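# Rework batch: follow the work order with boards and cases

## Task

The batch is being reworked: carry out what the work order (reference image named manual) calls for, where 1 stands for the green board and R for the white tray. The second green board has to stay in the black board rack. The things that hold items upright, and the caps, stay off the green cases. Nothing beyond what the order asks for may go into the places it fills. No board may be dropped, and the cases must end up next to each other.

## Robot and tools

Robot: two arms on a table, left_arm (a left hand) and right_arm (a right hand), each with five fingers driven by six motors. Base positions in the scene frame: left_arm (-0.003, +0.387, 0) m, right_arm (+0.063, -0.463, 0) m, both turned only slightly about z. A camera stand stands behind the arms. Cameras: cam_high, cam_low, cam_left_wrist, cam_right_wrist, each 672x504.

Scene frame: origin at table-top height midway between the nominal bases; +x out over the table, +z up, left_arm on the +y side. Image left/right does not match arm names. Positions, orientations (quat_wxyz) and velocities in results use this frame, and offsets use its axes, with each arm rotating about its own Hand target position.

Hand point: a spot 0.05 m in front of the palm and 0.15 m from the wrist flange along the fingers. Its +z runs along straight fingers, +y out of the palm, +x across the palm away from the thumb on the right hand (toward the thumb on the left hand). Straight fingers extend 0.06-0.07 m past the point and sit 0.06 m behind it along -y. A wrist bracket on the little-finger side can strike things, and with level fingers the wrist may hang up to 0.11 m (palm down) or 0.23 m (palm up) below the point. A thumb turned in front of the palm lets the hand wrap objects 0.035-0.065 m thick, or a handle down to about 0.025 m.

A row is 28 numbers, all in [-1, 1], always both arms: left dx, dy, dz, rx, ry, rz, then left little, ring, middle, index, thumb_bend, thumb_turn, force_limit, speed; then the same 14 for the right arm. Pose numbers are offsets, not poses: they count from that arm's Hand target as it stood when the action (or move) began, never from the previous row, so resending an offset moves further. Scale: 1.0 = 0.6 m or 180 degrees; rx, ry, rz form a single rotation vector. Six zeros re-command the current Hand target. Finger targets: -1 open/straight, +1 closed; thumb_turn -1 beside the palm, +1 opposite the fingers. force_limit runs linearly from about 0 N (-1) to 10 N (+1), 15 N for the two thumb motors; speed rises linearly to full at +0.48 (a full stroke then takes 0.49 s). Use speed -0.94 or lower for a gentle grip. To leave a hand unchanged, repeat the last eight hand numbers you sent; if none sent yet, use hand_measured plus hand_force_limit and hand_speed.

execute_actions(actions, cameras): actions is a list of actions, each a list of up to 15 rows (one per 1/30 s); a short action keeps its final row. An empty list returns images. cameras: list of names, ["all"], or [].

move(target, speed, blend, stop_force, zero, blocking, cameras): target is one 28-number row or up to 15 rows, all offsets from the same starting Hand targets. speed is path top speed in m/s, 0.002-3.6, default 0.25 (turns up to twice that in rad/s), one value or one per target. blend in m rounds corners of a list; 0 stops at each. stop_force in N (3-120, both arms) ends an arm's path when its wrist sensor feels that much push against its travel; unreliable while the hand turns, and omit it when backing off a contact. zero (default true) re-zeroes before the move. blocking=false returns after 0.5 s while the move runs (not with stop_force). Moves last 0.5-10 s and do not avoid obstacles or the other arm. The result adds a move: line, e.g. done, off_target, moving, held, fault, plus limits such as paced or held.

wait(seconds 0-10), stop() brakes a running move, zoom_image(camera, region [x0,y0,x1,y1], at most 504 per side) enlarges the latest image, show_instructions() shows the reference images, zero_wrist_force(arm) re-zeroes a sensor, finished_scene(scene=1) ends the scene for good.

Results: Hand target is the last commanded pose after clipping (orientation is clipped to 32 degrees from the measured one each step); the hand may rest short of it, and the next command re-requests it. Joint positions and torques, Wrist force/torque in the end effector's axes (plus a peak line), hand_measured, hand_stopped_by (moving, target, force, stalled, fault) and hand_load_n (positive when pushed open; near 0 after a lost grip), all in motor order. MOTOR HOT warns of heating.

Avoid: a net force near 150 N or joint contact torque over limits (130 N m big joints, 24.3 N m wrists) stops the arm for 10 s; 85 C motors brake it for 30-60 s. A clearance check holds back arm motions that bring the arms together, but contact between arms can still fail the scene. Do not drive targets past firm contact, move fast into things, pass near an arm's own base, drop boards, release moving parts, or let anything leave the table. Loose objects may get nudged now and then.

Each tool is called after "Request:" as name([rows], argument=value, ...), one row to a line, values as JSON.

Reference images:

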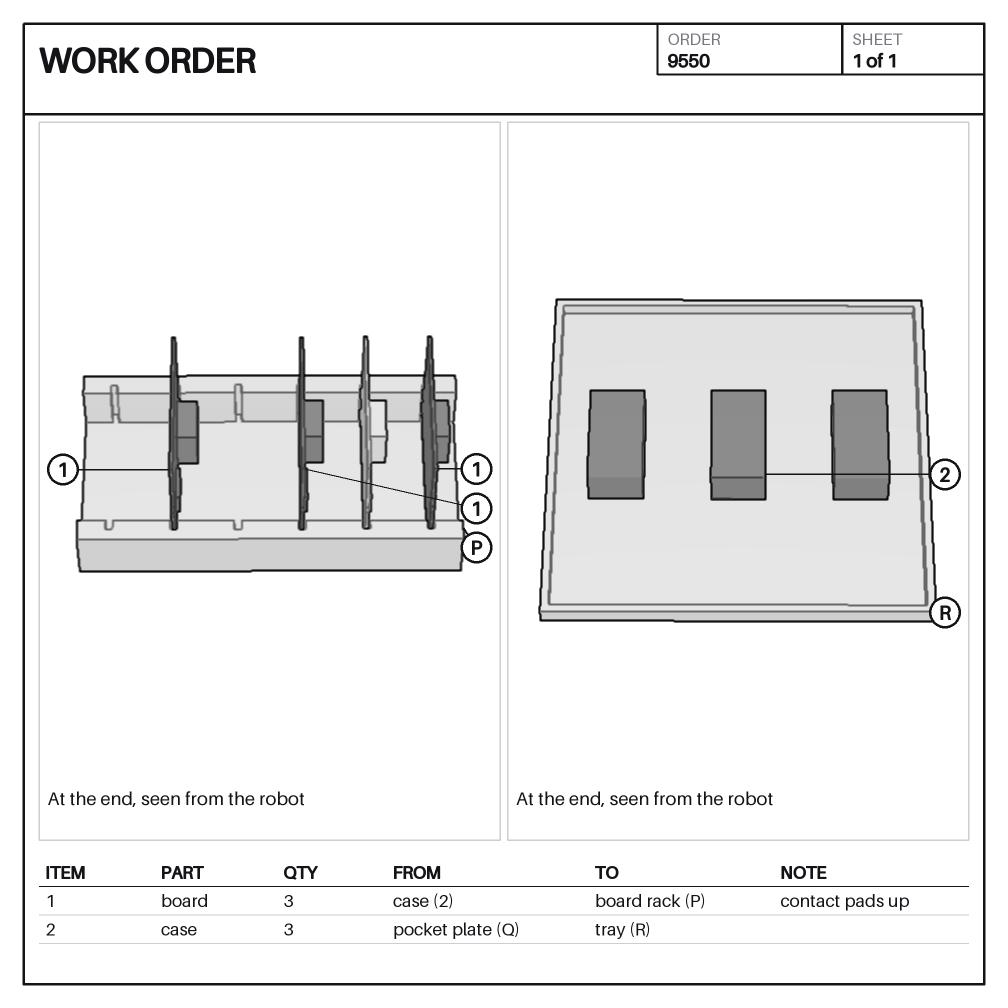

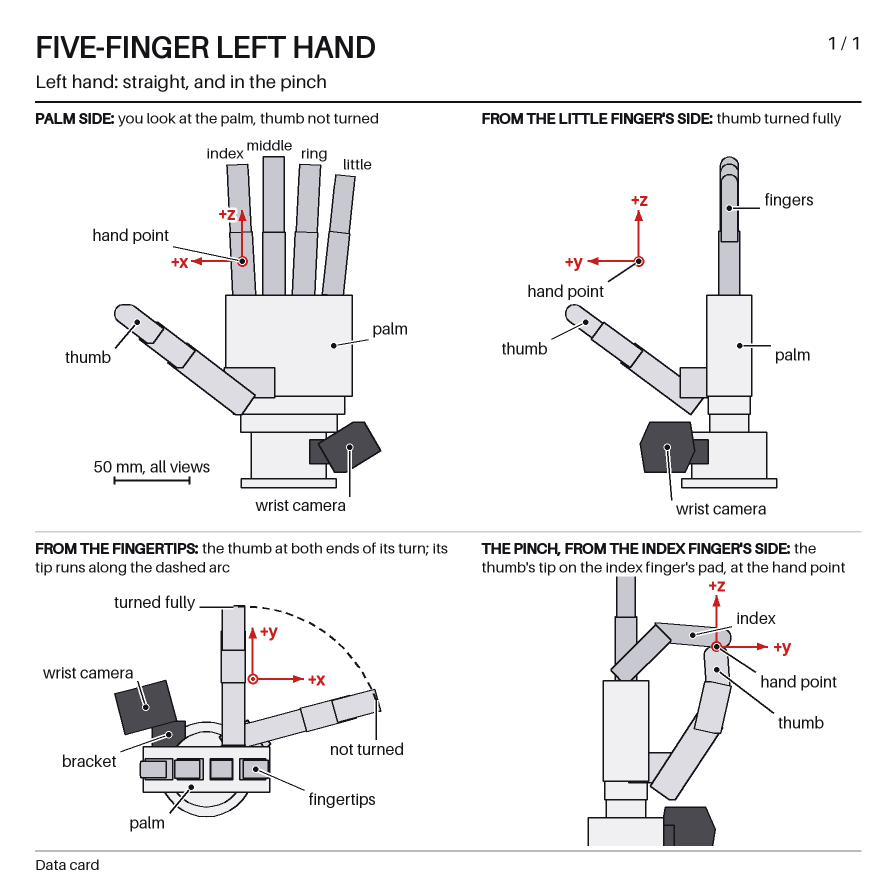

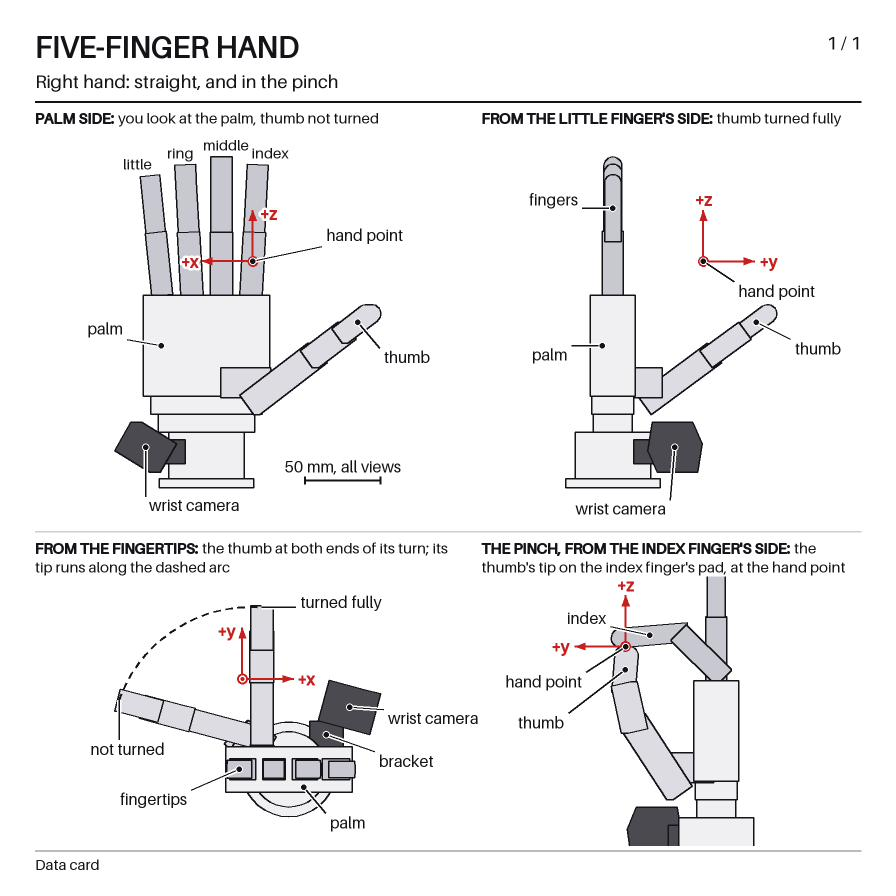

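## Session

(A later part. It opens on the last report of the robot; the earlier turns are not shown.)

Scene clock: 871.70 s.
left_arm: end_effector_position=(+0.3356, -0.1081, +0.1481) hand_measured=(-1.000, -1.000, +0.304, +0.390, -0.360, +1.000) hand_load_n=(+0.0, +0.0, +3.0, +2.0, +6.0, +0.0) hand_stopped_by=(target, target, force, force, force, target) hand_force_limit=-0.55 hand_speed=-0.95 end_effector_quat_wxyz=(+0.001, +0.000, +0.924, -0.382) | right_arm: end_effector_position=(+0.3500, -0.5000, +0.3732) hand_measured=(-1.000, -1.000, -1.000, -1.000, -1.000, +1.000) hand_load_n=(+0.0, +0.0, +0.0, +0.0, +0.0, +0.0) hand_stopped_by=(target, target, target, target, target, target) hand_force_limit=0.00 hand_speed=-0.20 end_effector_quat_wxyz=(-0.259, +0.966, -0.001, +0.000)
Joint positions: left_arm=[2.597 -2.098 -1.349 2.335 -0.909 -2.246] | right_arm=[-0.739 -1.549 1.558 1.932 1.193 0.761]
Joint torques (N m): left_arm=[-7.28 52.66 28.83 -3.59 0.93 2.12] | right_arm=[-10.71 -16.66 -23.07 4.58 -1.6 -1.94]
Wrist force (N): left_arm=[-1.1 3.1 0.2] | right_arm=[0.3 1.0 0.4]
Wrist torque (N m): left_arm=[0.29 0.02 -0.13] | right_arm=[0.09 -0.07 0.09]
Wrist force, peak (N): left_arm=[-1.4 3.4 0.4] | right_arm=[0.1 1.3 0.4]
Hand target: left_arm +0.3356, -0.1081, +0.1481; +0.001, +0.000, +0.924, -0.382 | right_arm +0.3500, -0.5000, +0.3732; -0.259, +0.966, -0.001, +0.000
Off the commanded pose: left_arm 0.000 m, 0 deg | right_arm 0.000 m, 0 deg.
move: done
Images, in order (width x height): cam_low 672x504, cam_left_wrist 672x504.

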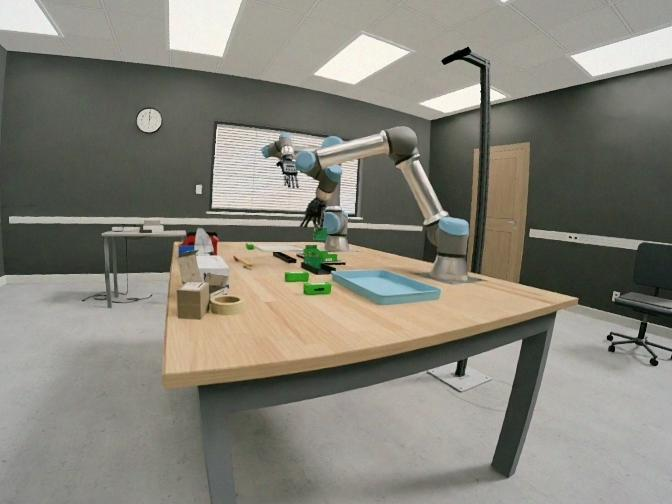

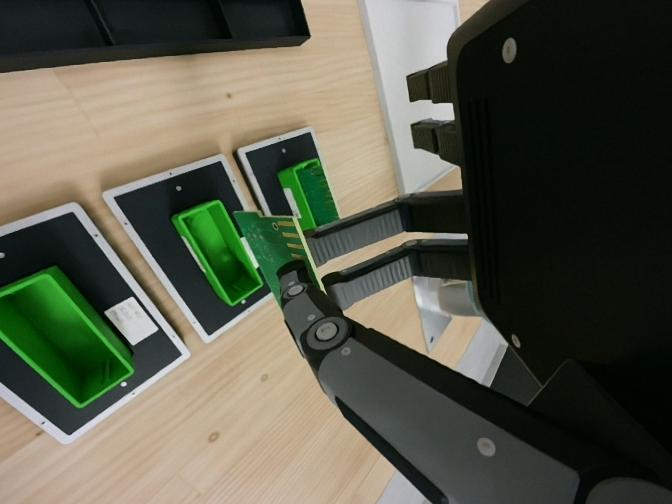

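Request:
move([
  [0,0,0,0,0,0,-0.1,-0.1,0.5,0.6,0.2,1,-0.55,-0.5,0,0,0,0,0,0,-1,-1,-1,-1,-1,1,0,-0.2],
  [0.1978,0.4818,0.0,0,0,0,-0.1,-0.1,0.5,0.6,0.2,1,-0.55,-0.5,0,0,0,0,0,0,-1,-1,-1,-1,-1,1,0,-0.2],
  [0.1978,0.4818,-0.055,0,0,0,-0.1,-0.1,0.5,0.6,0.2,1,-0.55,-0.5,0,0,0,0,0,0,-1,-1,-1,-1,-1,1,0,-0.2],
], speed=[0.1,0.15,0.08], cameras=["cam_left_wrist","cam_low"])

Request:
zoom_image(camera="cam_left_wrist", region=[160, 140, 400, 380])

Scene clock: 957.00 s.
left_arm: end_effector_position=(+0.4543, +0.1810, +0.1152) hand_measured=(-0.100, -0.100, +0.304, +0.390, -0.360, +1.000) hand_load_n=(+0.0, +0.0, +3.0, +2.0, +5.5, +0.0) hand_stopped_by=(target, target, force, force, force, target) hand_force_limit=-0.55 hand_speed=-0.50 end_effector_quat_wxyz=(+0.001, +0.000, +0.924, -0.382) | right_arm: end_effector_position=(+0.3500, -0.5000, +0.3732) hand_measured=(-1.000, -1.000, -1.000, -1.000, -1.000, +1.000) hand_load_n=(+0.0, +0.0, +0.0, +0.0, +0.0, +0.0) hand_stopped_by=(target, target, target, target, target, target) hand_force_limit=0.00 hand_speed=-0.20 end_effector_quat_wxyz=(-0.259, +0.966, -0.001, +0.000)
Joint positions: left_arm=[3.238 -2.151 -1.512 1.969 -0.794 -1.394] | right_arm=[-0.739 -1.549 1.558 1.932 1.193 0.761]
Joint torques (N m): left_arm=[3.78 30.66 3.82 -0.42 1.5 -2.59] | right_arm=[-11.16 -16.24 -22.41 4.4 -1.56 -1.98]
Wrist force (N): left_arm=[-1.1 2.6 0.3] | right_arm=[0.1 1.2 0.2]
Wrist torque (N m): left_arm=[0.24 0.05 -0.16] | right_arm=[0.14 -0.04 0.09]
Wrist force, peak (N): left_arm=[-1.5 3.7 -0.2] | right_arm=[0.1 1.3 0.6]
Hand target: left_arm +0.4543, +0.1810, +0.1151; +0.001, +0.000, +0.924, -0.382 | right_arm +0.3500, -0.5000, +0.3732; -0.259, +0.966, -0.001, +0.000
Off the commanded pose: left_arm 0.000 m, 0 deg | right_arm 0.000 m, 0 deg.
move: done
Images, in order (width x height): cam_low 672x504, cam_left_wrist 672x504.

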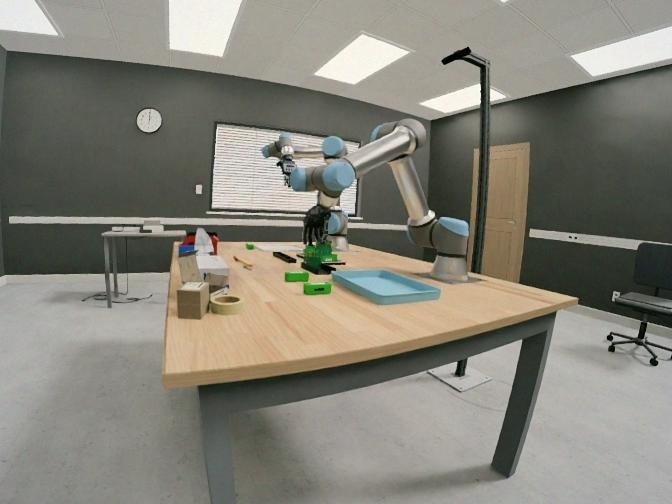

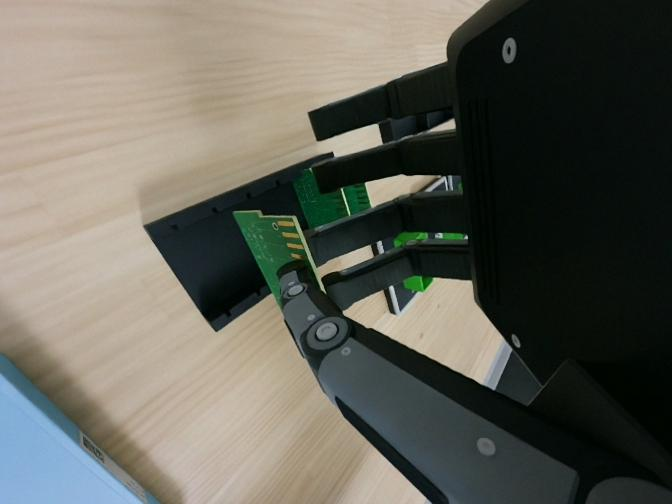

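Scaled by 2.100 from the camera's 672x504 image, which has a finer 960x720 frame.

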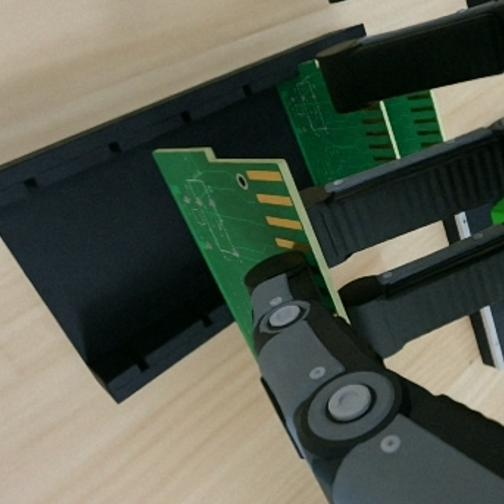

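Request:
move(target=[0,-0.0028,-0.053,0,0,0,-0.1,-0.1,0.5,0.6,0.2,1,-0.55,-0.5,0,0,0,0,0,0,-1,-1,-1,-1,-1,1,0,-0.2], speed=0.08, stop_force=5, cameras=["cam_left_wrist","cam_low"])

Request:
zoom_image(camera="cam_left_wrist", region=[160, 160, 320, 320])

Request:
zoom_image(camera="cam_low", region=[290, 225, 360, 285])

Scene clock: 986.37 s.
left_arm: end_effector_position=(+0.4543, +0.1793, +0.0833) hand_measured=(-0.100, -0.100, +0.304, +0.390, -0.360, +1.000) hand_load_n=(+0.0, +0.0, +2.5, +1.5, +6.0, +0.5) hand_stopped_by=(target, target, force, force, force, target) hand_force_limit=-0.55 hand_speed=-0.50 end_effector_quat_wxyz=(+0.001, +0.000, +0.924, -0.382) | right_arm: end_effector_position=(+0.3500, -0.5000, +0.3732) hand_measured=(-1.000, -1.000, -1.000, -1.000, -1.000, +1.000) hand_load_n=(+0.0, +0.0, +0.0, +0.0, +0.0, +0.0) hand_stopped_by=(target, target, target, target, target, target) hand_force_limit=0.00 hand_speed=-0.20 end_effector_quat_wxyz=(-0.259, +0.966, -0.001, +0.000)
Joint positions: left_arm=[3.234 -2.191 -1.538 2.038 -0.793 -1.399] | right_arm=[-0.739 -1.549 1.558 1.932 1.193 0.761]
Joint torques (N m): left_arm=[-10.65 32.1 3.39 -0.38 2.32 -2.27] | right_arm=[-10.51 -16.77 -22.66 4.49 -1.3 -1.99]
Wrist force (N): left_arm=[-1.3 2.5 0.4] | right_arm=[0.3 0.9 0.1]
Wrist torque (N m): left_arm=[0.25 0.06 -0.07] | right_arm=[0.10 -0.06 0.09]
Wrist force, peak (N): left_arm=[-1.2 3.1 0.6] | right_arm=[0.2 1.4 0.5]
Hand target: left_arm +0.4543, +0.1793, +0.0833; +0.001, +0.000, +0.924, -0.382 | right_arm +0.3500, -0.5000, +0.3732; -0.259, +0.966, -0.001, +0.000
Off the commanded pose: left_arm 0.000 m, 0 deg | right_arm 0.000 m, 0 deg.
move: done
Images, in order (width x height): cam_low 672x504, cam_left_wrist 672x504.

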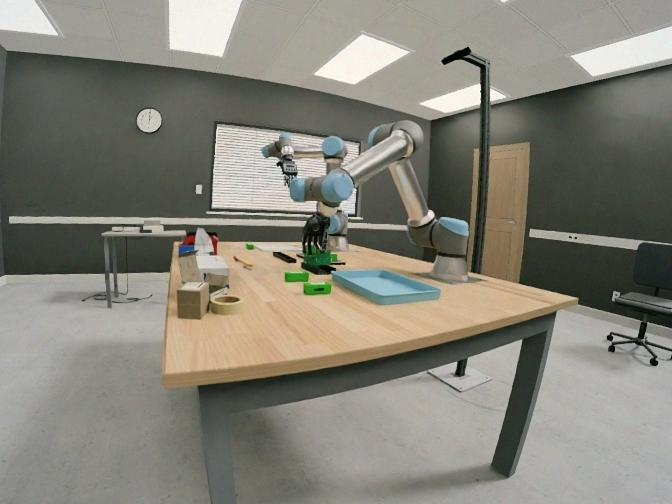

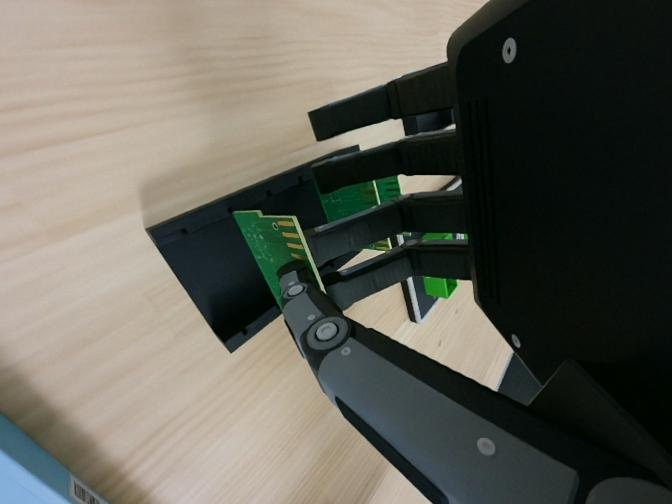

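Scaled by 3.150 from the camera's 672x504 image, which has a finer 960x720 frame.

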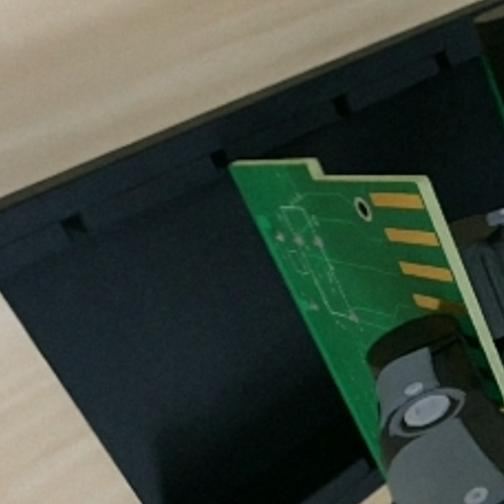

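Scaled by 7.200 from the camera's 672x504 image, which has a finer 960x720 frame.

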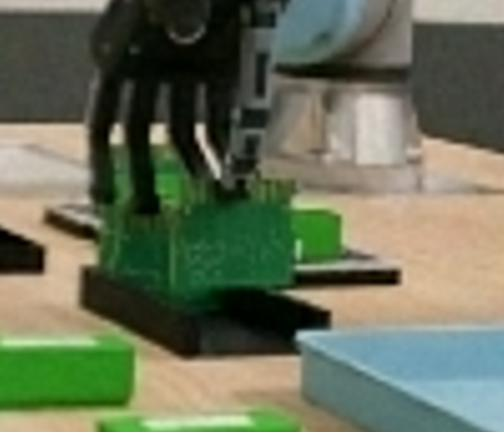

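Request:
move(target=[0,0,-0.0083,0,0,0,-0.1,-0.1,0.5,0.6,0.2,1,-0.55,-0.5,0,0,0,0,0,0,-1,-1,-1,-1,-1,1,0,-0.2], speed=0.03, stop_force=4, cameras=["cam_left_wrist"])

Request:
zoom_image(camera="cam_left_wrist", region=[190, 170, 300, 280])

Scene clock: 999.13 s.
left_arm: end_effector_position=(+0.4543, +0.1793, +0.0784) hand_measured=(-0.100, -0.100, +0.304, +0.390, -0.360, +1.000) hand_load_n=(+0.0, +0.0, +3.0, +2.0, +5.5, +0.0) hand_stopped_by=(target, target, force, force, force, target) hand_force_limit=-0.55 hand_speed=-0.50 end_effector_quat_wxyz=(+0.001, +0.000, +0.924, -0.382) | right_arm: end_effector_position=(+0.3500, -0.5000, +0.3732) hand_measured=(-1.000, -1.000, -1.000, -1.000, -1.000, +1.000) hand_load_n=(+0.0, +0.0, +0.0, +0.0, +0.0, +0.5) hand_stopped_by=(target, target, target, target, target, target) hand_force_limit=0.00 hand_speed=-0.20 end_effector_quat_wxyz=(-0.259, +0.966, -0.001, +0.000)
Joint positions: left_arm=[3.234 -2.197 -1.542 2.049 -0.793 -1.399] | right_arm=[-0.739 -1.549 1.558 1.932 1.193 0.761]
Joint torques (N m): left_arm=[-11.07 32.83 3.51 -0.42 2.07 -1.59] | right_arm=[-10.62 -17.28 -21.87 4.52 -1.61 -2.05]
Wrist force (N): left_arm=[-1.3 2.7 0.2] | right_arm=[0.2 1.0 0.2]
Wrist torque (N m): left_arm=[0.29 0.06 -0.09] | right_arm=[0.11 -0.06 0.09]
Wrist force, peak (N): left_arm=[-1.1 3.1 0.6] | right_arm=[0.3 1.4 0.4]
Hand target: left_arm +0.4543, +0.1793, +0.0784; +0.001, +0.000, +0.924, -0.382 | right_arm +0.3500, -0.5000, +0.3732; -0.259, +0.966, -0.001, +0.000
Off the commanded pose: left_arm 0.000 m, 0 deg | right_arm 0.000 m, 0 deg.
move: done
Images, in order (width x height): cam_left_wrist 672x504.

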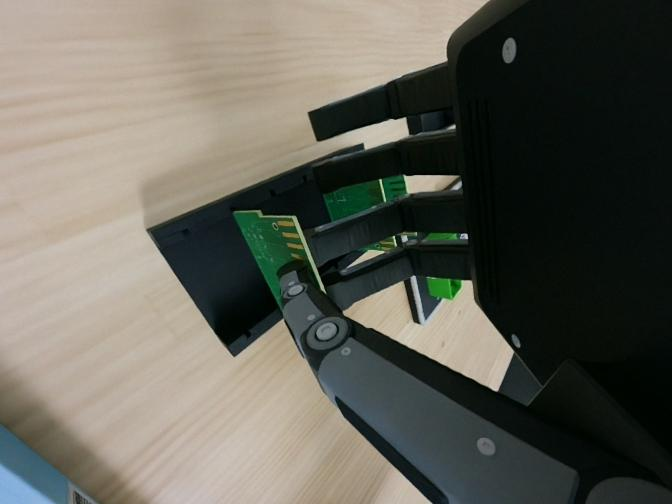

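Scaled by 4.582 from the camera's 672x504 image, which has a finer 960x720 frame.

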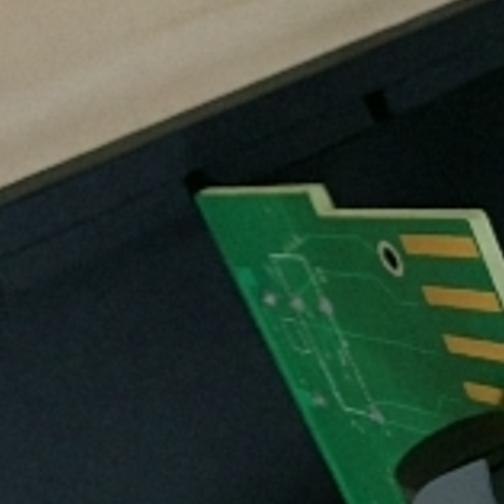

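Request:
move([
  [0,0.0006,0,0,0,0,-0.1,-0.1,0.5,0.6,0.2,1,-0.55,-0.5,0,0,0,0,0,0,-1,-1,-1,-1,-1,1,0,-0.2],
  [0,0.0006,-0.037,0,0,0,-0.1,-0.1,0.5,0.6,0.2,1,-0.55,-0.5,0,0,0,0,0,0,-1,-1,-1,-1,-1,1,0,-0.2],
], speed=0.015, stop_force=3, cameras=["cam_left_wrist"])

Request:
zoom_image(camera="cam_left_wrist", region=[180, 160, 340, 320])

Scene clock: 1013.77 s.
left_arm: end_effector_position=(+0.4543, +0.1797, +0.0610) hand_measured=(-0.100, -0.100, +0.304, +0.390, -0.360, +1.000) hand_load_n=(+0.0, +0.0, +3.0, +1.0, +6.0, -0.5) hand_stopped_by=(target, target, force, force, force, target) hand_force_limit=-0.55 hand_speed=-0.50 end_effector_quat_wxyz=(+0.001, +0.000, +0.924, -0.382) | right_arm: end_effector_position=(+0.3500, -0.5000, +0.3732) hand_measured=(-1.000, -1.000, -1.000, -1.000, -1.000, +1.000) hand_load_n=(+0.0, +0.0, +0.0, +0.0, +0.0, +0.0) hand_stopped_by=(target, target, target, target, target, target) hand_force_limit=0.00 hand_speed=-0.20 end_effector_quat_wxyz=(-0.259, +0.966, -0.001, +0.000)
Joint positions: left_arm=[3.235 -2.221 -1.554 2.084 -0.793 -1.398] | right_arm=[-0.739 -1.549 1.558 1.932 1.193 0.761]
Joint torques (N m): left_arm=[9.37 52.18 24.44 -4.22 -0.29 1.99] | right_arm=[-9.54 -17.63 -20.84 4.36 -1.51 -2.26]
Wrist force (N): left_arm=[-1.9 0.8 -0.8] | right_arm=[-0.1 1.3 0.2]
Wrist torque (N m): left_arm=[0.18 0.07 -0.15] | right_arm=[0.15 -0.01 0.08]
Wrist force, peak (N): left_arm=[-2.2 -1.4 -2.9] | right_arm=[0.1 1.3 0.3]
Hand target: left_arm +0.4543, +0.1797, +0.0610; +0.001, +0.000, +0.924, -0.382 (not the last commanded pose) | right_arm +0.3500, -0.5000, +0.3732; -0.259, +0.966, -0.001, +0.000
Off the commanded pose: left_arm 0.005 m, 0 deg | right_arm 0.000 m, 0 deg.
move: contact (left_arm); path passed 1 of 2 targets
Images, in order (width x height): cam_left_wrist 672x504.

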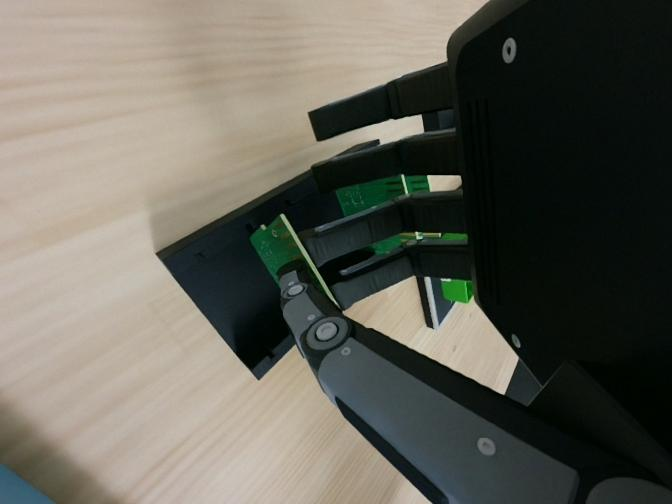

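Scaled by 3.150 from the camera's 672x504 image, which has a finer 960x720 frame.

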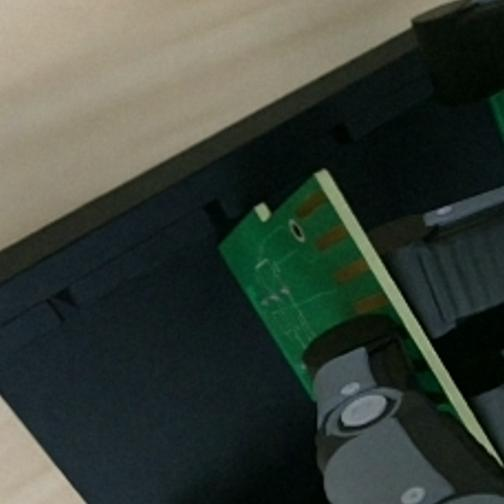

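Request:
move(target=[0,0,0.07,0,0,0,-0.1,-0.1,0.5,0.6,0.2,1,-0.55,-0.5,0,0,0,0,0,0,-1,-1,-1,-1,-1,1,0,-0.2], speed=0.04, cameras=["cam_left_wrist","cam_low"])

Request:
zoom_image(camera="cam_left_wrist", region=[180, 160, 380, 360])

Request:
zoom_image(camera="cam_low", region=[290, 215, 360, 285])

Scene clock: 1040.07 s.
left_arm: end_effector_position=(+0.4543, +0.1797, +0.1030) hand_measured=(-0.100, -0.100, +0.304, +0.390, -0.360, +1.000) hand_load_n=(+0.0, +0.0, +3.5, +2.5, +5.5, -0.5) hand_stopped_by=(target, target, force, force, force, target) hand_force_limit=-0.55 hand_speed=-0.50 end_effector_quat_wxyz=(+0.001, +0.000, +0.924, -0.382) | right_arm: end_effector_position=(+0.3500, -0.5000, +0.3732) hand_measured=(-1.000, -1.000, -1.000, -1.000, -1.000, +1.000) hand_load_n=(+0.0, +0.0, +0.0, +0.0, +0.0, +0.0) hand_stopped_by=(target, target, target, target, target, target) hand_force_limit=0.00 hand_speed=-0.20 end_effector_quat_wxyz=(-0.259, +0.966, -0.001, +0.000)
Joint positions: left_arm=[3.235 -2.166 -1.522 1.997 -0.793 -1.398] | right_arm=[-0.739 -1.549 1.558 1.932 1.193 0.761]
Joint torques (N m): left_arm=[-6.87 52.43 27.14 -4.63 1.29 0.11] | right_arm=[-10.43 -17.57 -20.6 4.33 -1.57 -2.06]
Wrist force (N): left_arm=[-1.1 2.7 0.0] | right_arm=[0.1 0.8 0.3]
Wrist torque (N m): left_arm=[0.28 0.03 -0.17] | right_arm=[0.07 -0.05 0.08]
Wrist force, peak (N): left_arm=[-1.2 3.1 0.5] | right_arm=[-0.1 1.5 0.6]
Hand target: left_arm +0.4543, +0.1797, +0.1030; +0.001, +0.000, +0.924, -0.382 | right_arm +0.3500, -0.5000, +0.3732; -0.259, +0.966, -0.001, +0.000
Off the commanded pose: left_arm 0.000 m, 0 deg | right_arm 0.000 m, 0 deg.
move: done
Images, in order (width x height): cam_low 672x504, cam_left_wrist 672x504.

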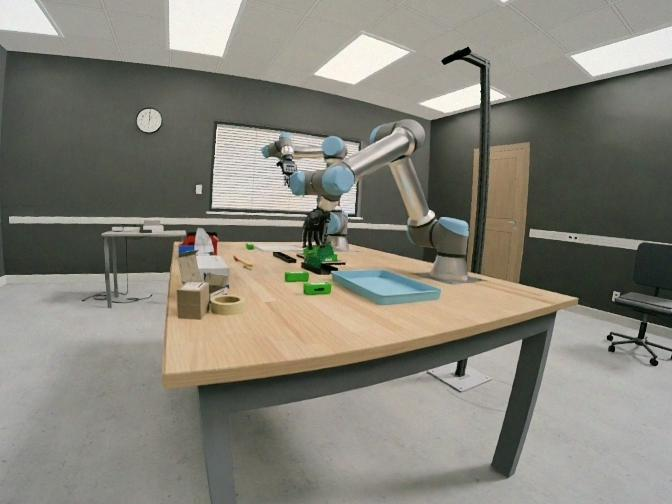

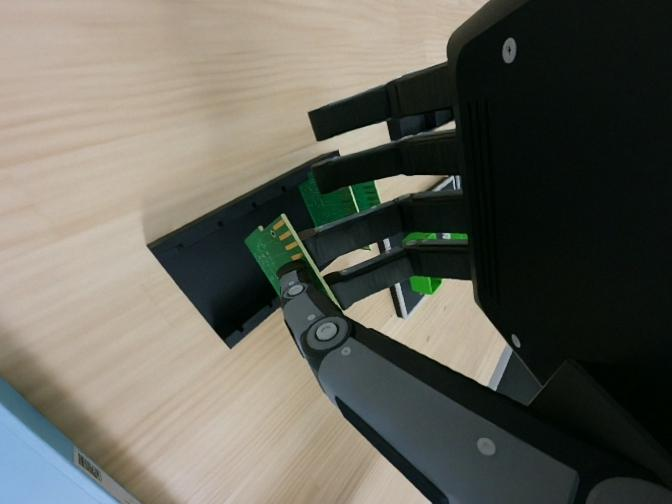

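Scaled by 2.520 from the camera's 672x504 image, which has a finer 960x720 frame.

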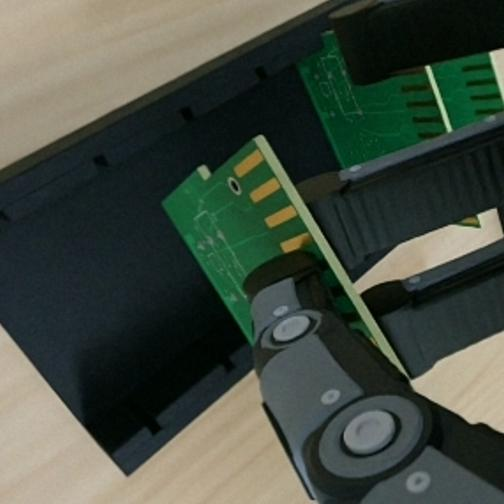

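Scaled by 7.200 from the camera's 672x504 image, which has a finer 960x720 frame.

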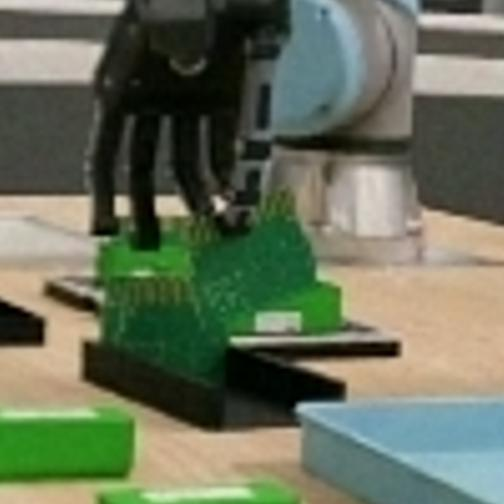

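Request:
move(target=[0.0078,0,0.02,0.0014,-0.1056,0.0083,-0.1,-0.1,0.5,0.6,0.2,1,-0.55,-0.5,0,0,0,0,0,0,-1,-1,-1,-1,-1,1,0,-0.2], speed=0.1, cameras=["cam_left_wrist","cam_low","cam_high"])

Request:
zoom_image(camera="cam_left_wrist", region=[130, 130, 380, 380])

Request:
zoom_image(camera="cam_low", region=[290, 215, 360, 285])

Scene clock: 1063.00 s.
left_arm: end_effector_position=(+0.4590, +0.1797, +0.1150) hand_measured=(-0.100, -0.100, +0.304, +0.390, -0.360, +1.000) hand_load_n=(+0.0, +0.0, +3.5, +2.5, +5.5, -0.5) hand_stopped_by=(target, target, force, force, force, target) hand_force_limit=-0.55 hand_speed=-0.50 end_effector_quat_wxyz=(+0.158, +0.051, +0.912, -0.375) | right_arm: end_effector_position=(+0.3500, -0.5000, +0.3732) hand_measured=(-1.000, -1.000, -1.000, -1.000, -1.000, +1.000) hand_load_n=(+0.0, +0.0, +0.0, +0.0, +0.0, +0.0) hand_stopped_by=(target, target, target, target, target, target) hand_force_limit=0.00 hand_speed=-0.20 end_effector_quat_wxyz=(-0.259, +0.966, -0.001, +0.000)
Joint positions: left_arm=[3.254 -1.96 -1.722 2.328 -0.754 -1.41] | right_arm=[-0.739 -1.549 1.558 1.932 1.193 0.761]
Joint torques (N m): left_arm=[11.78 43.91 5.08 0.1 2.3 -2.25] | right_arm=[-9.72 -16.92 -20.55 4.38 -1.51 -2.16]
Wrist force (N): left_arm=[0.0 2.5 0.0] | right_arm=[0.0 1.1 0.3]
Wrist torque (N m): left_arm=[0.28 -0.05 -0.01] | right_arm=[0.12 -0.03 0.08]
Wrist force, peak (N): left_arm=[-0.9 3.1 0.3] | right_arm=[0.1 1.5 0.4]
Hand target: left_arm +0.4590, +0.1797, +0.1150; +0.158, +0.051, +0.912, -0.375 | right_arm +0.3500, -0.5000, +0.3732; -0.259, +0.966, -0.001, +0.000
Off the commanded pose: left_arm 0.000 m, 0 deg | right_arm 0.000 m, 0 deg.
move: done
Images, in order (width x height): cam_high 672x504, cam_low 672x504, cam_left_wrist 672x504.

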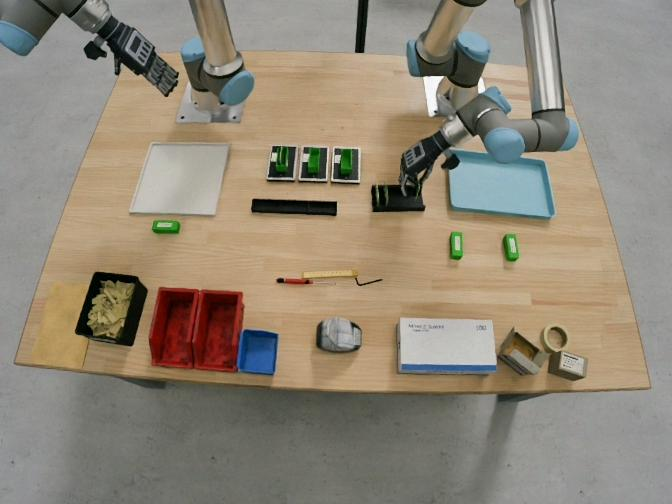

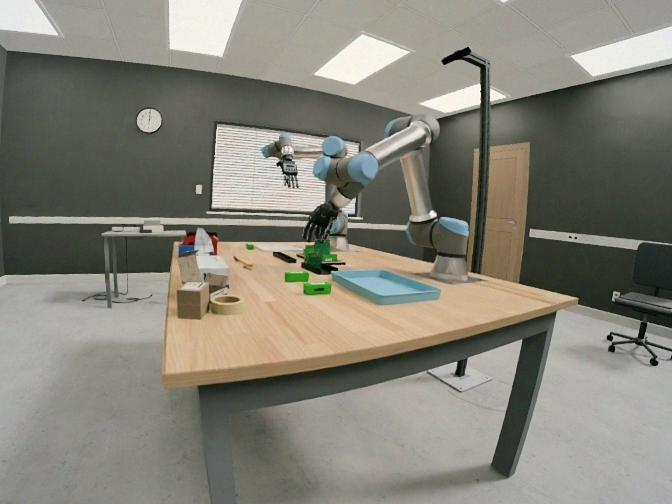

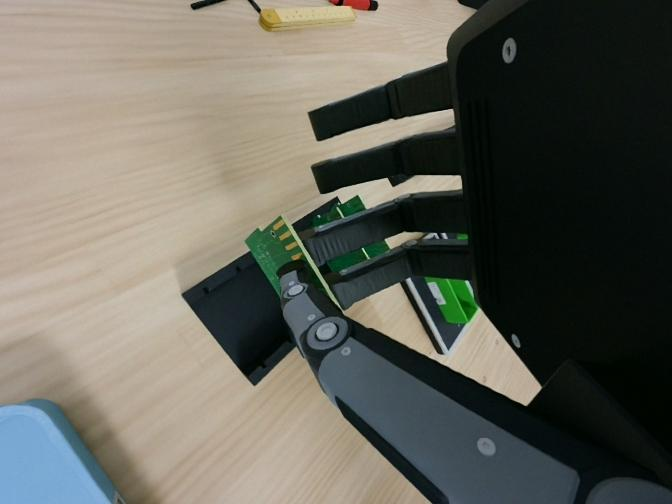

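Scaled by 2.016 from the camera's 672x504 image, which has a finer 960x720 frame.

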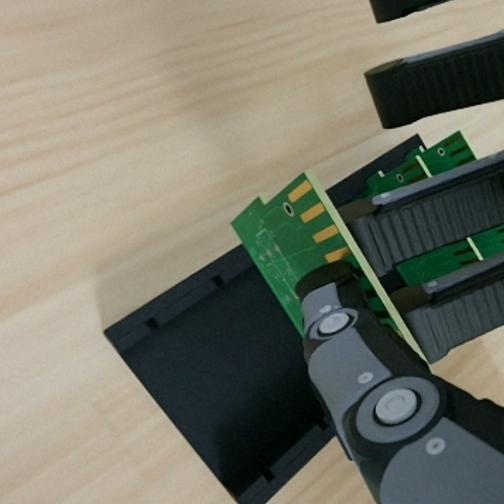

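Scaled by 7.200 from the camera's 672x504 image, which has a finer 960x720 frame.

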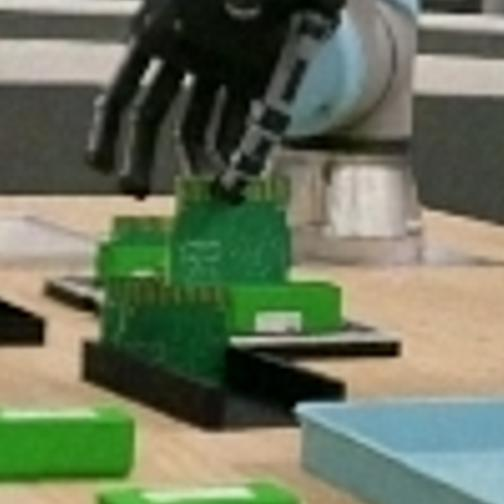

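Request:
zoom_image(camera="cam_low", region=[300, 235, 335, 270])

Request:
zoom_image(camera="cam_high", region=[365, 160, 435, 220])

Scaled by 14.400 from the camera's 672x504 image, which has a finer 960x720 frame.

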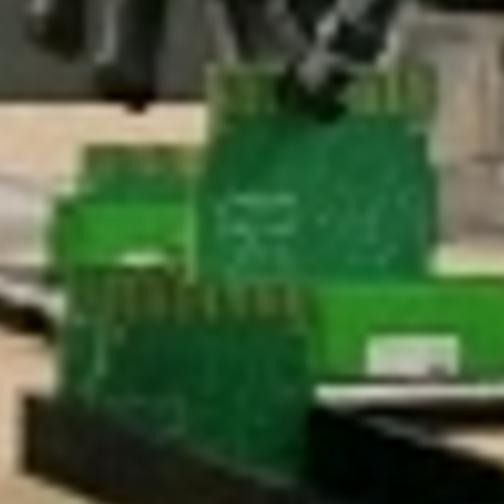

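Scaled by 7.200 from the camera's 672x504 image, which has a finer 960x720 frame.

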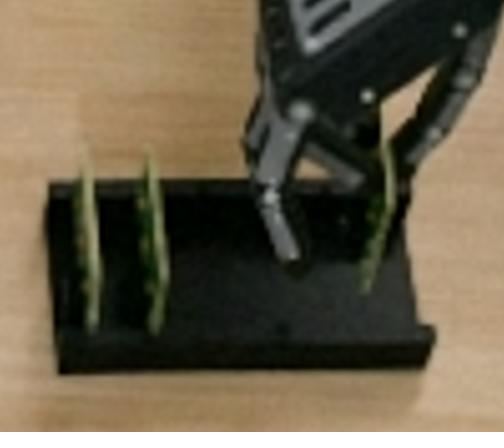

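Request:
move(target=[-0.0003,-0.0012,-0.0675,0,0.0033,-0.0067,-0.1,-0.1,0.5,0.6,0.2,1,-0.55,-0.5,0,0,0,0,0,0,-1,-1,-1,-1,-1,1,0,-0.2], speed=0.08, cameras=["cam_left_wrist","cam_low"])

Request:
zoom_image(camera="cam_left_wrist", region=[180, 180, 340, 340])

Request:
zoom_image(camera="cam_low", region=[300, 235, 340, 275])

Scene clock: 1145.87 s.
left_arm: end_effector_position=(+0.4588, +0.1790, +0.0746) hand_measured=(-0.100, -0.100, +0.304, +0.390, -0.360, +1.000) hand_load_n=(+0.0, +0.0, +3.5, +2.5, +5.5, -0.5) hand_stopped_by=(target, target, force, force, force, target) hand_force_limit=-0.55 hand_speed=-0.50 end_effector_quat_wxyz=(+0.150, +0.059, +0.912, -0.377) | right_arm: end_effector_position=(+0.3500, -0.5000, +0.3732) hand_measured=(-1.000, -1.000, -1.000, -1.000, -1.000, +1.000) hand_load_n=(+0.0, +0.0, +0.0, +0.0, +0.0, +0.0) hand_stopped_by=(target, target, target, target, target, target) hand_force_limit=0.00 hand_speed=-0.20 end_effector_quat_wxyz=(-0.259, +0.966, -0.001, +0.000)
Joint positions: left_arm=[3.253 -2.028 -1.749 2.393 -0.751 -1.381] | right_arm=[-0.739 -1.549 1.558 1.932 1.193 0.761]
Joint torques (N m): left_arm=[-11.79 23.88 3.61 0.08 2.24 1.78] | right_arm=[-10.48 -17.53 -20.28 4.29 -1.28 -2.15]
Wrist force (N): left_arm=[-0.5 2.4 -0.1] | right_arm=[0.1 1.2 0.3]
Wrist torque (N m): left_arm=[0.27 0.02 -0.11] | right_arm=[0.13 -0.05 0.09]
Wrist force, peak (N): left_arm=[-0.3 2.9 0.0] | right_arm=[0.1 1.4 0.4]
Hand target: left_arm +0.4588, +0.1790, +0.0745; +0.150, +0.059, +0.912, -0.377 | right_arm +0.3500, -0.5000, +0.3732; -0.259, +0.966, -0.001, +0.000
Off the commanded pose: left_arm 0.000 m, 0 deg | right_arm 0.000 m, 0 deg.
move: done
Images, in order (width x height): cam_low 672x504, cam_left_wrist 672x504.

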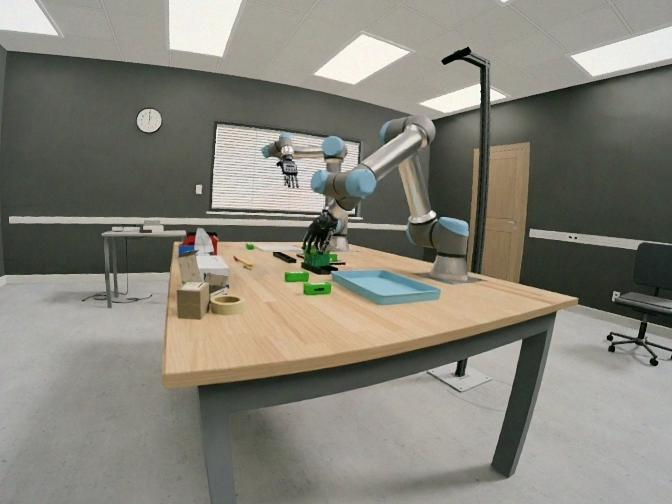

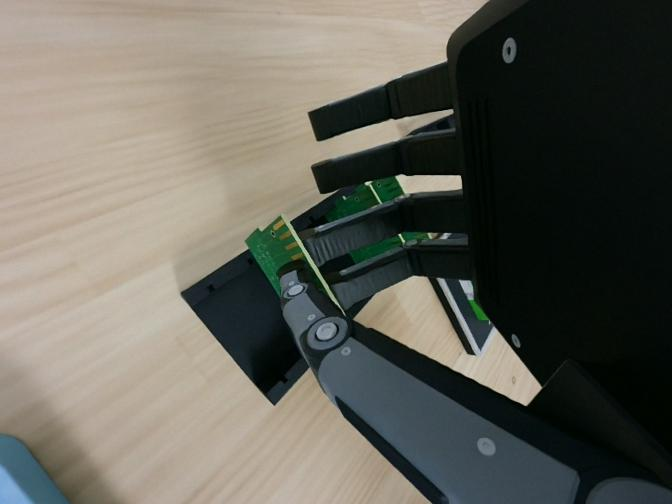

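Scaled by 3.150 from the camera's 672x504 image, which has a finer 960x720 frame.

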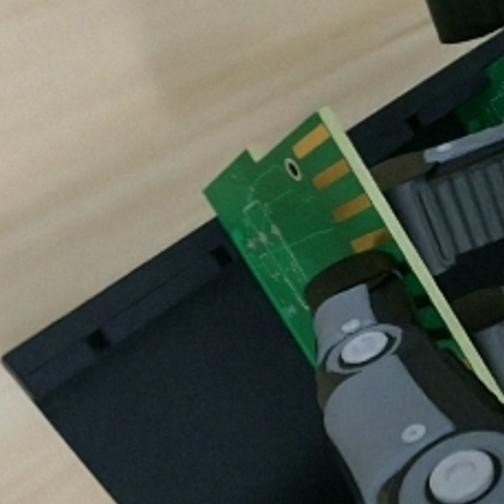

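Scaled by 12.600 from the camera's 672x504 image, which has a finer 960x720 frame.

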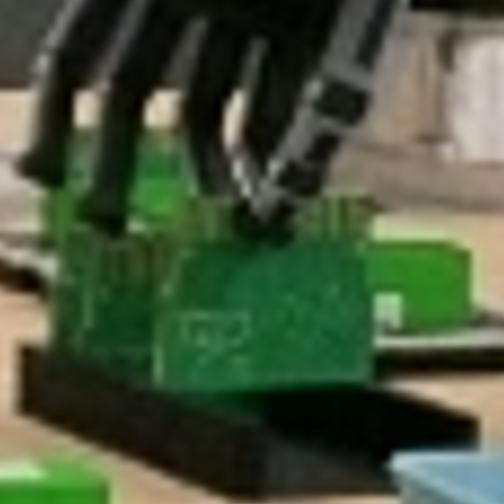

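Request:
move(target=[-0.0183,0.0022,0.0083,0,0,0.0222,-0.1,-0.1,0.5,0.6,0.2,1,-0.55,-0.5,0,0,0,0,0,0,-1,-1,-1,-1,-1,1,0,-0.2], speed=0.05, cameras=["cam_left_wrist","cam_low","cam_high"])

Request:
zoom_image(camera="cam_left_wrist", region=[180, 180, 340, 340])

Request:
zoom_image(camera="cam_low", region=[300, 235, 340, 275])

Request:
zoom_image(camera="cam_high", region=[365, 160, 435, 220])

Scene clock: 1185.93 s.
left_arm: end_effector_position=(+0.4478, +0.1803, +0.0795) hand_measured=(-0.100, -0.100, +0.304, +0.390, -0.360, +1.000) hand_load_n=(+0.0, +0.0, +3.5, +2.5, +5.5, +0.0) hand_stopped_by=(target, target, force, force, force, target) hand_force_limit=-0.55 hand_speed=-0.50 end_effector_quat_wxyz=(+0.163, +0.027, +0.914, -0.372) | right_arm: end_effector_position=(+0.3500, -0.5000, +0.3732) hand_measured=(-1.000, -1.000, -1.000, -1.000, -1.000, +1.000) hand_load_n=(+0.0, +0.0, +0.0, +0.0, +0.0, +0.0) hand_stopped_by=(target, target, target, target, target, target) hand_force_limit=0.00 hand_speed=-0.20 end_effector_quat_wxyz=(-0.259, +0.966, -0.001, +0.000)
Joint positions: left_arm=[3.256 -1.969 -1.805 2.458 -0.766 -1.476] | right_arm=[-0.739 -1.549 1.558 1.932 1.193 0.761]
Joint torques (N m): left_arm=[10.78 43.91 2.69 0.3 -0.26 -2.7] | right_arm=[-9.99 -17.27 -21.05 4.44 -1.55 -1.87]
Wrist force (N): left_arm=[-0.3 2.6 0.0] | right_arm=[0.2 1.3 0.3]
Wrist torque (N m): left_arm=[0.28 0.01 -0.02] | right_arm=[0.15 -0.06 0.10]
Wrist force, peak (N): left_arm=[-0.4 2.8 0.2] | right_arm=[0.3 1.2 0.6]
Hand target: left_arm +0.4478, +0.1803, +0.0795; +0.163, +0.027, +0.914, -0.372 | right_arm +0.3500, -0.5000, +0.3732; -0.259, +0.966, -0.001, +0.000
Off the commanded pose: left_arm 0.000 m, 0 deg | right_arm 0.000 m, 0 deg.
move: done
Images, in order (width x height): cam_high 672x504, cam_low 672x504, cam_left_wrist 672x504.

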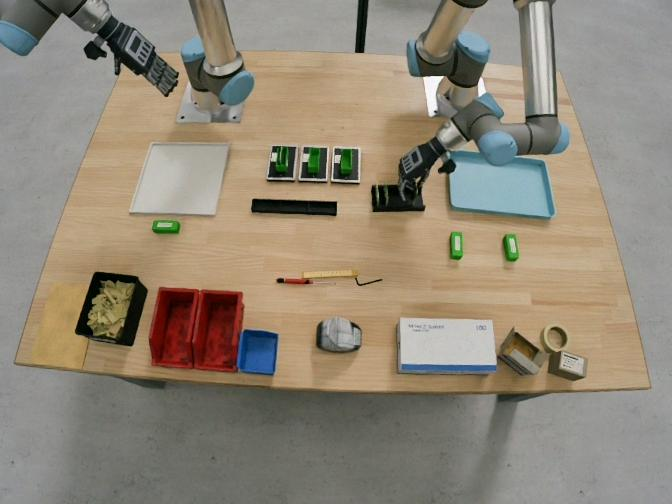

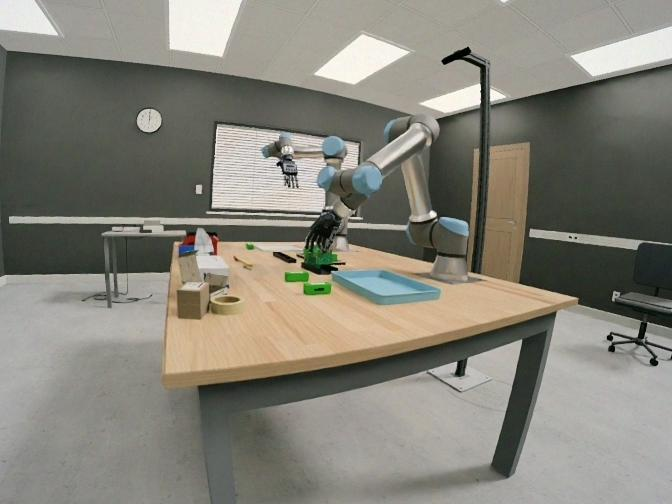

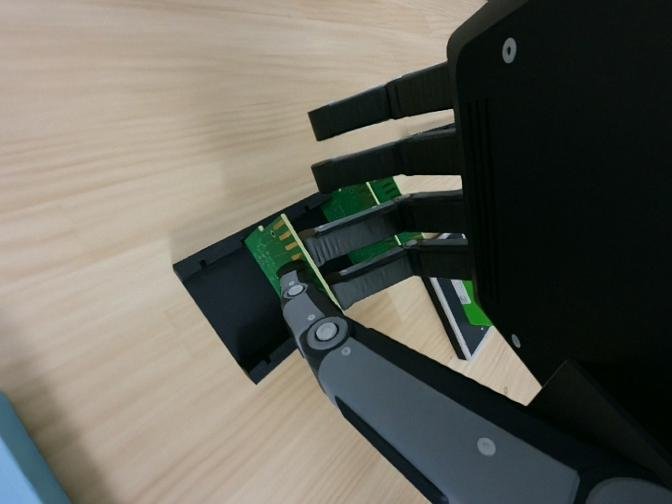

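Scaled by 3.150 from the camera's 672x504 image, which has a finer 960x720 frame.

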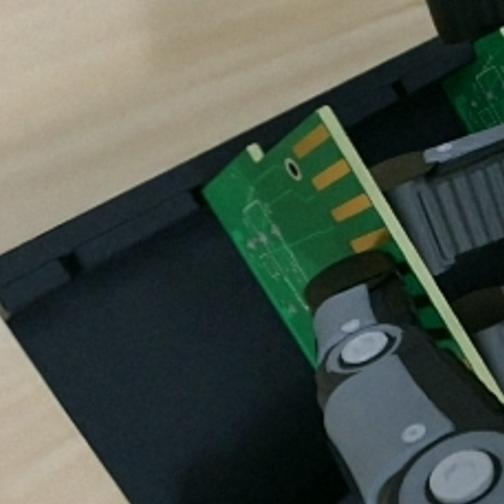

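Scaled by 12.600 from the camera's 672x504 image, which has a finer 960x720 frame.

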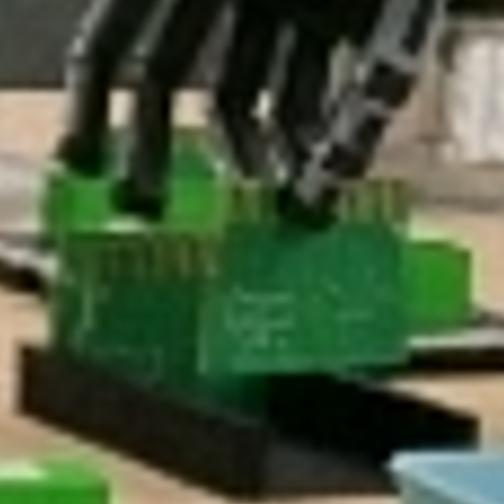

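Scaled by 7.200 from the camera's 672x504 image, which has a finer 960x720 frame.

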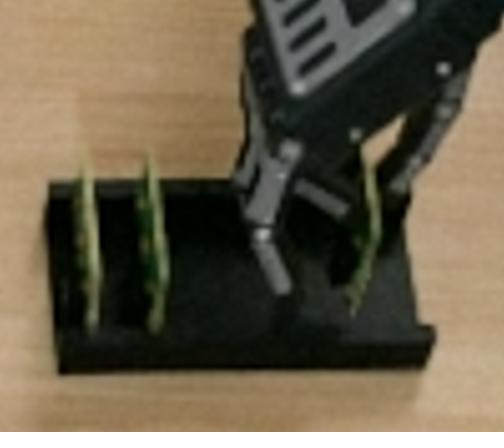

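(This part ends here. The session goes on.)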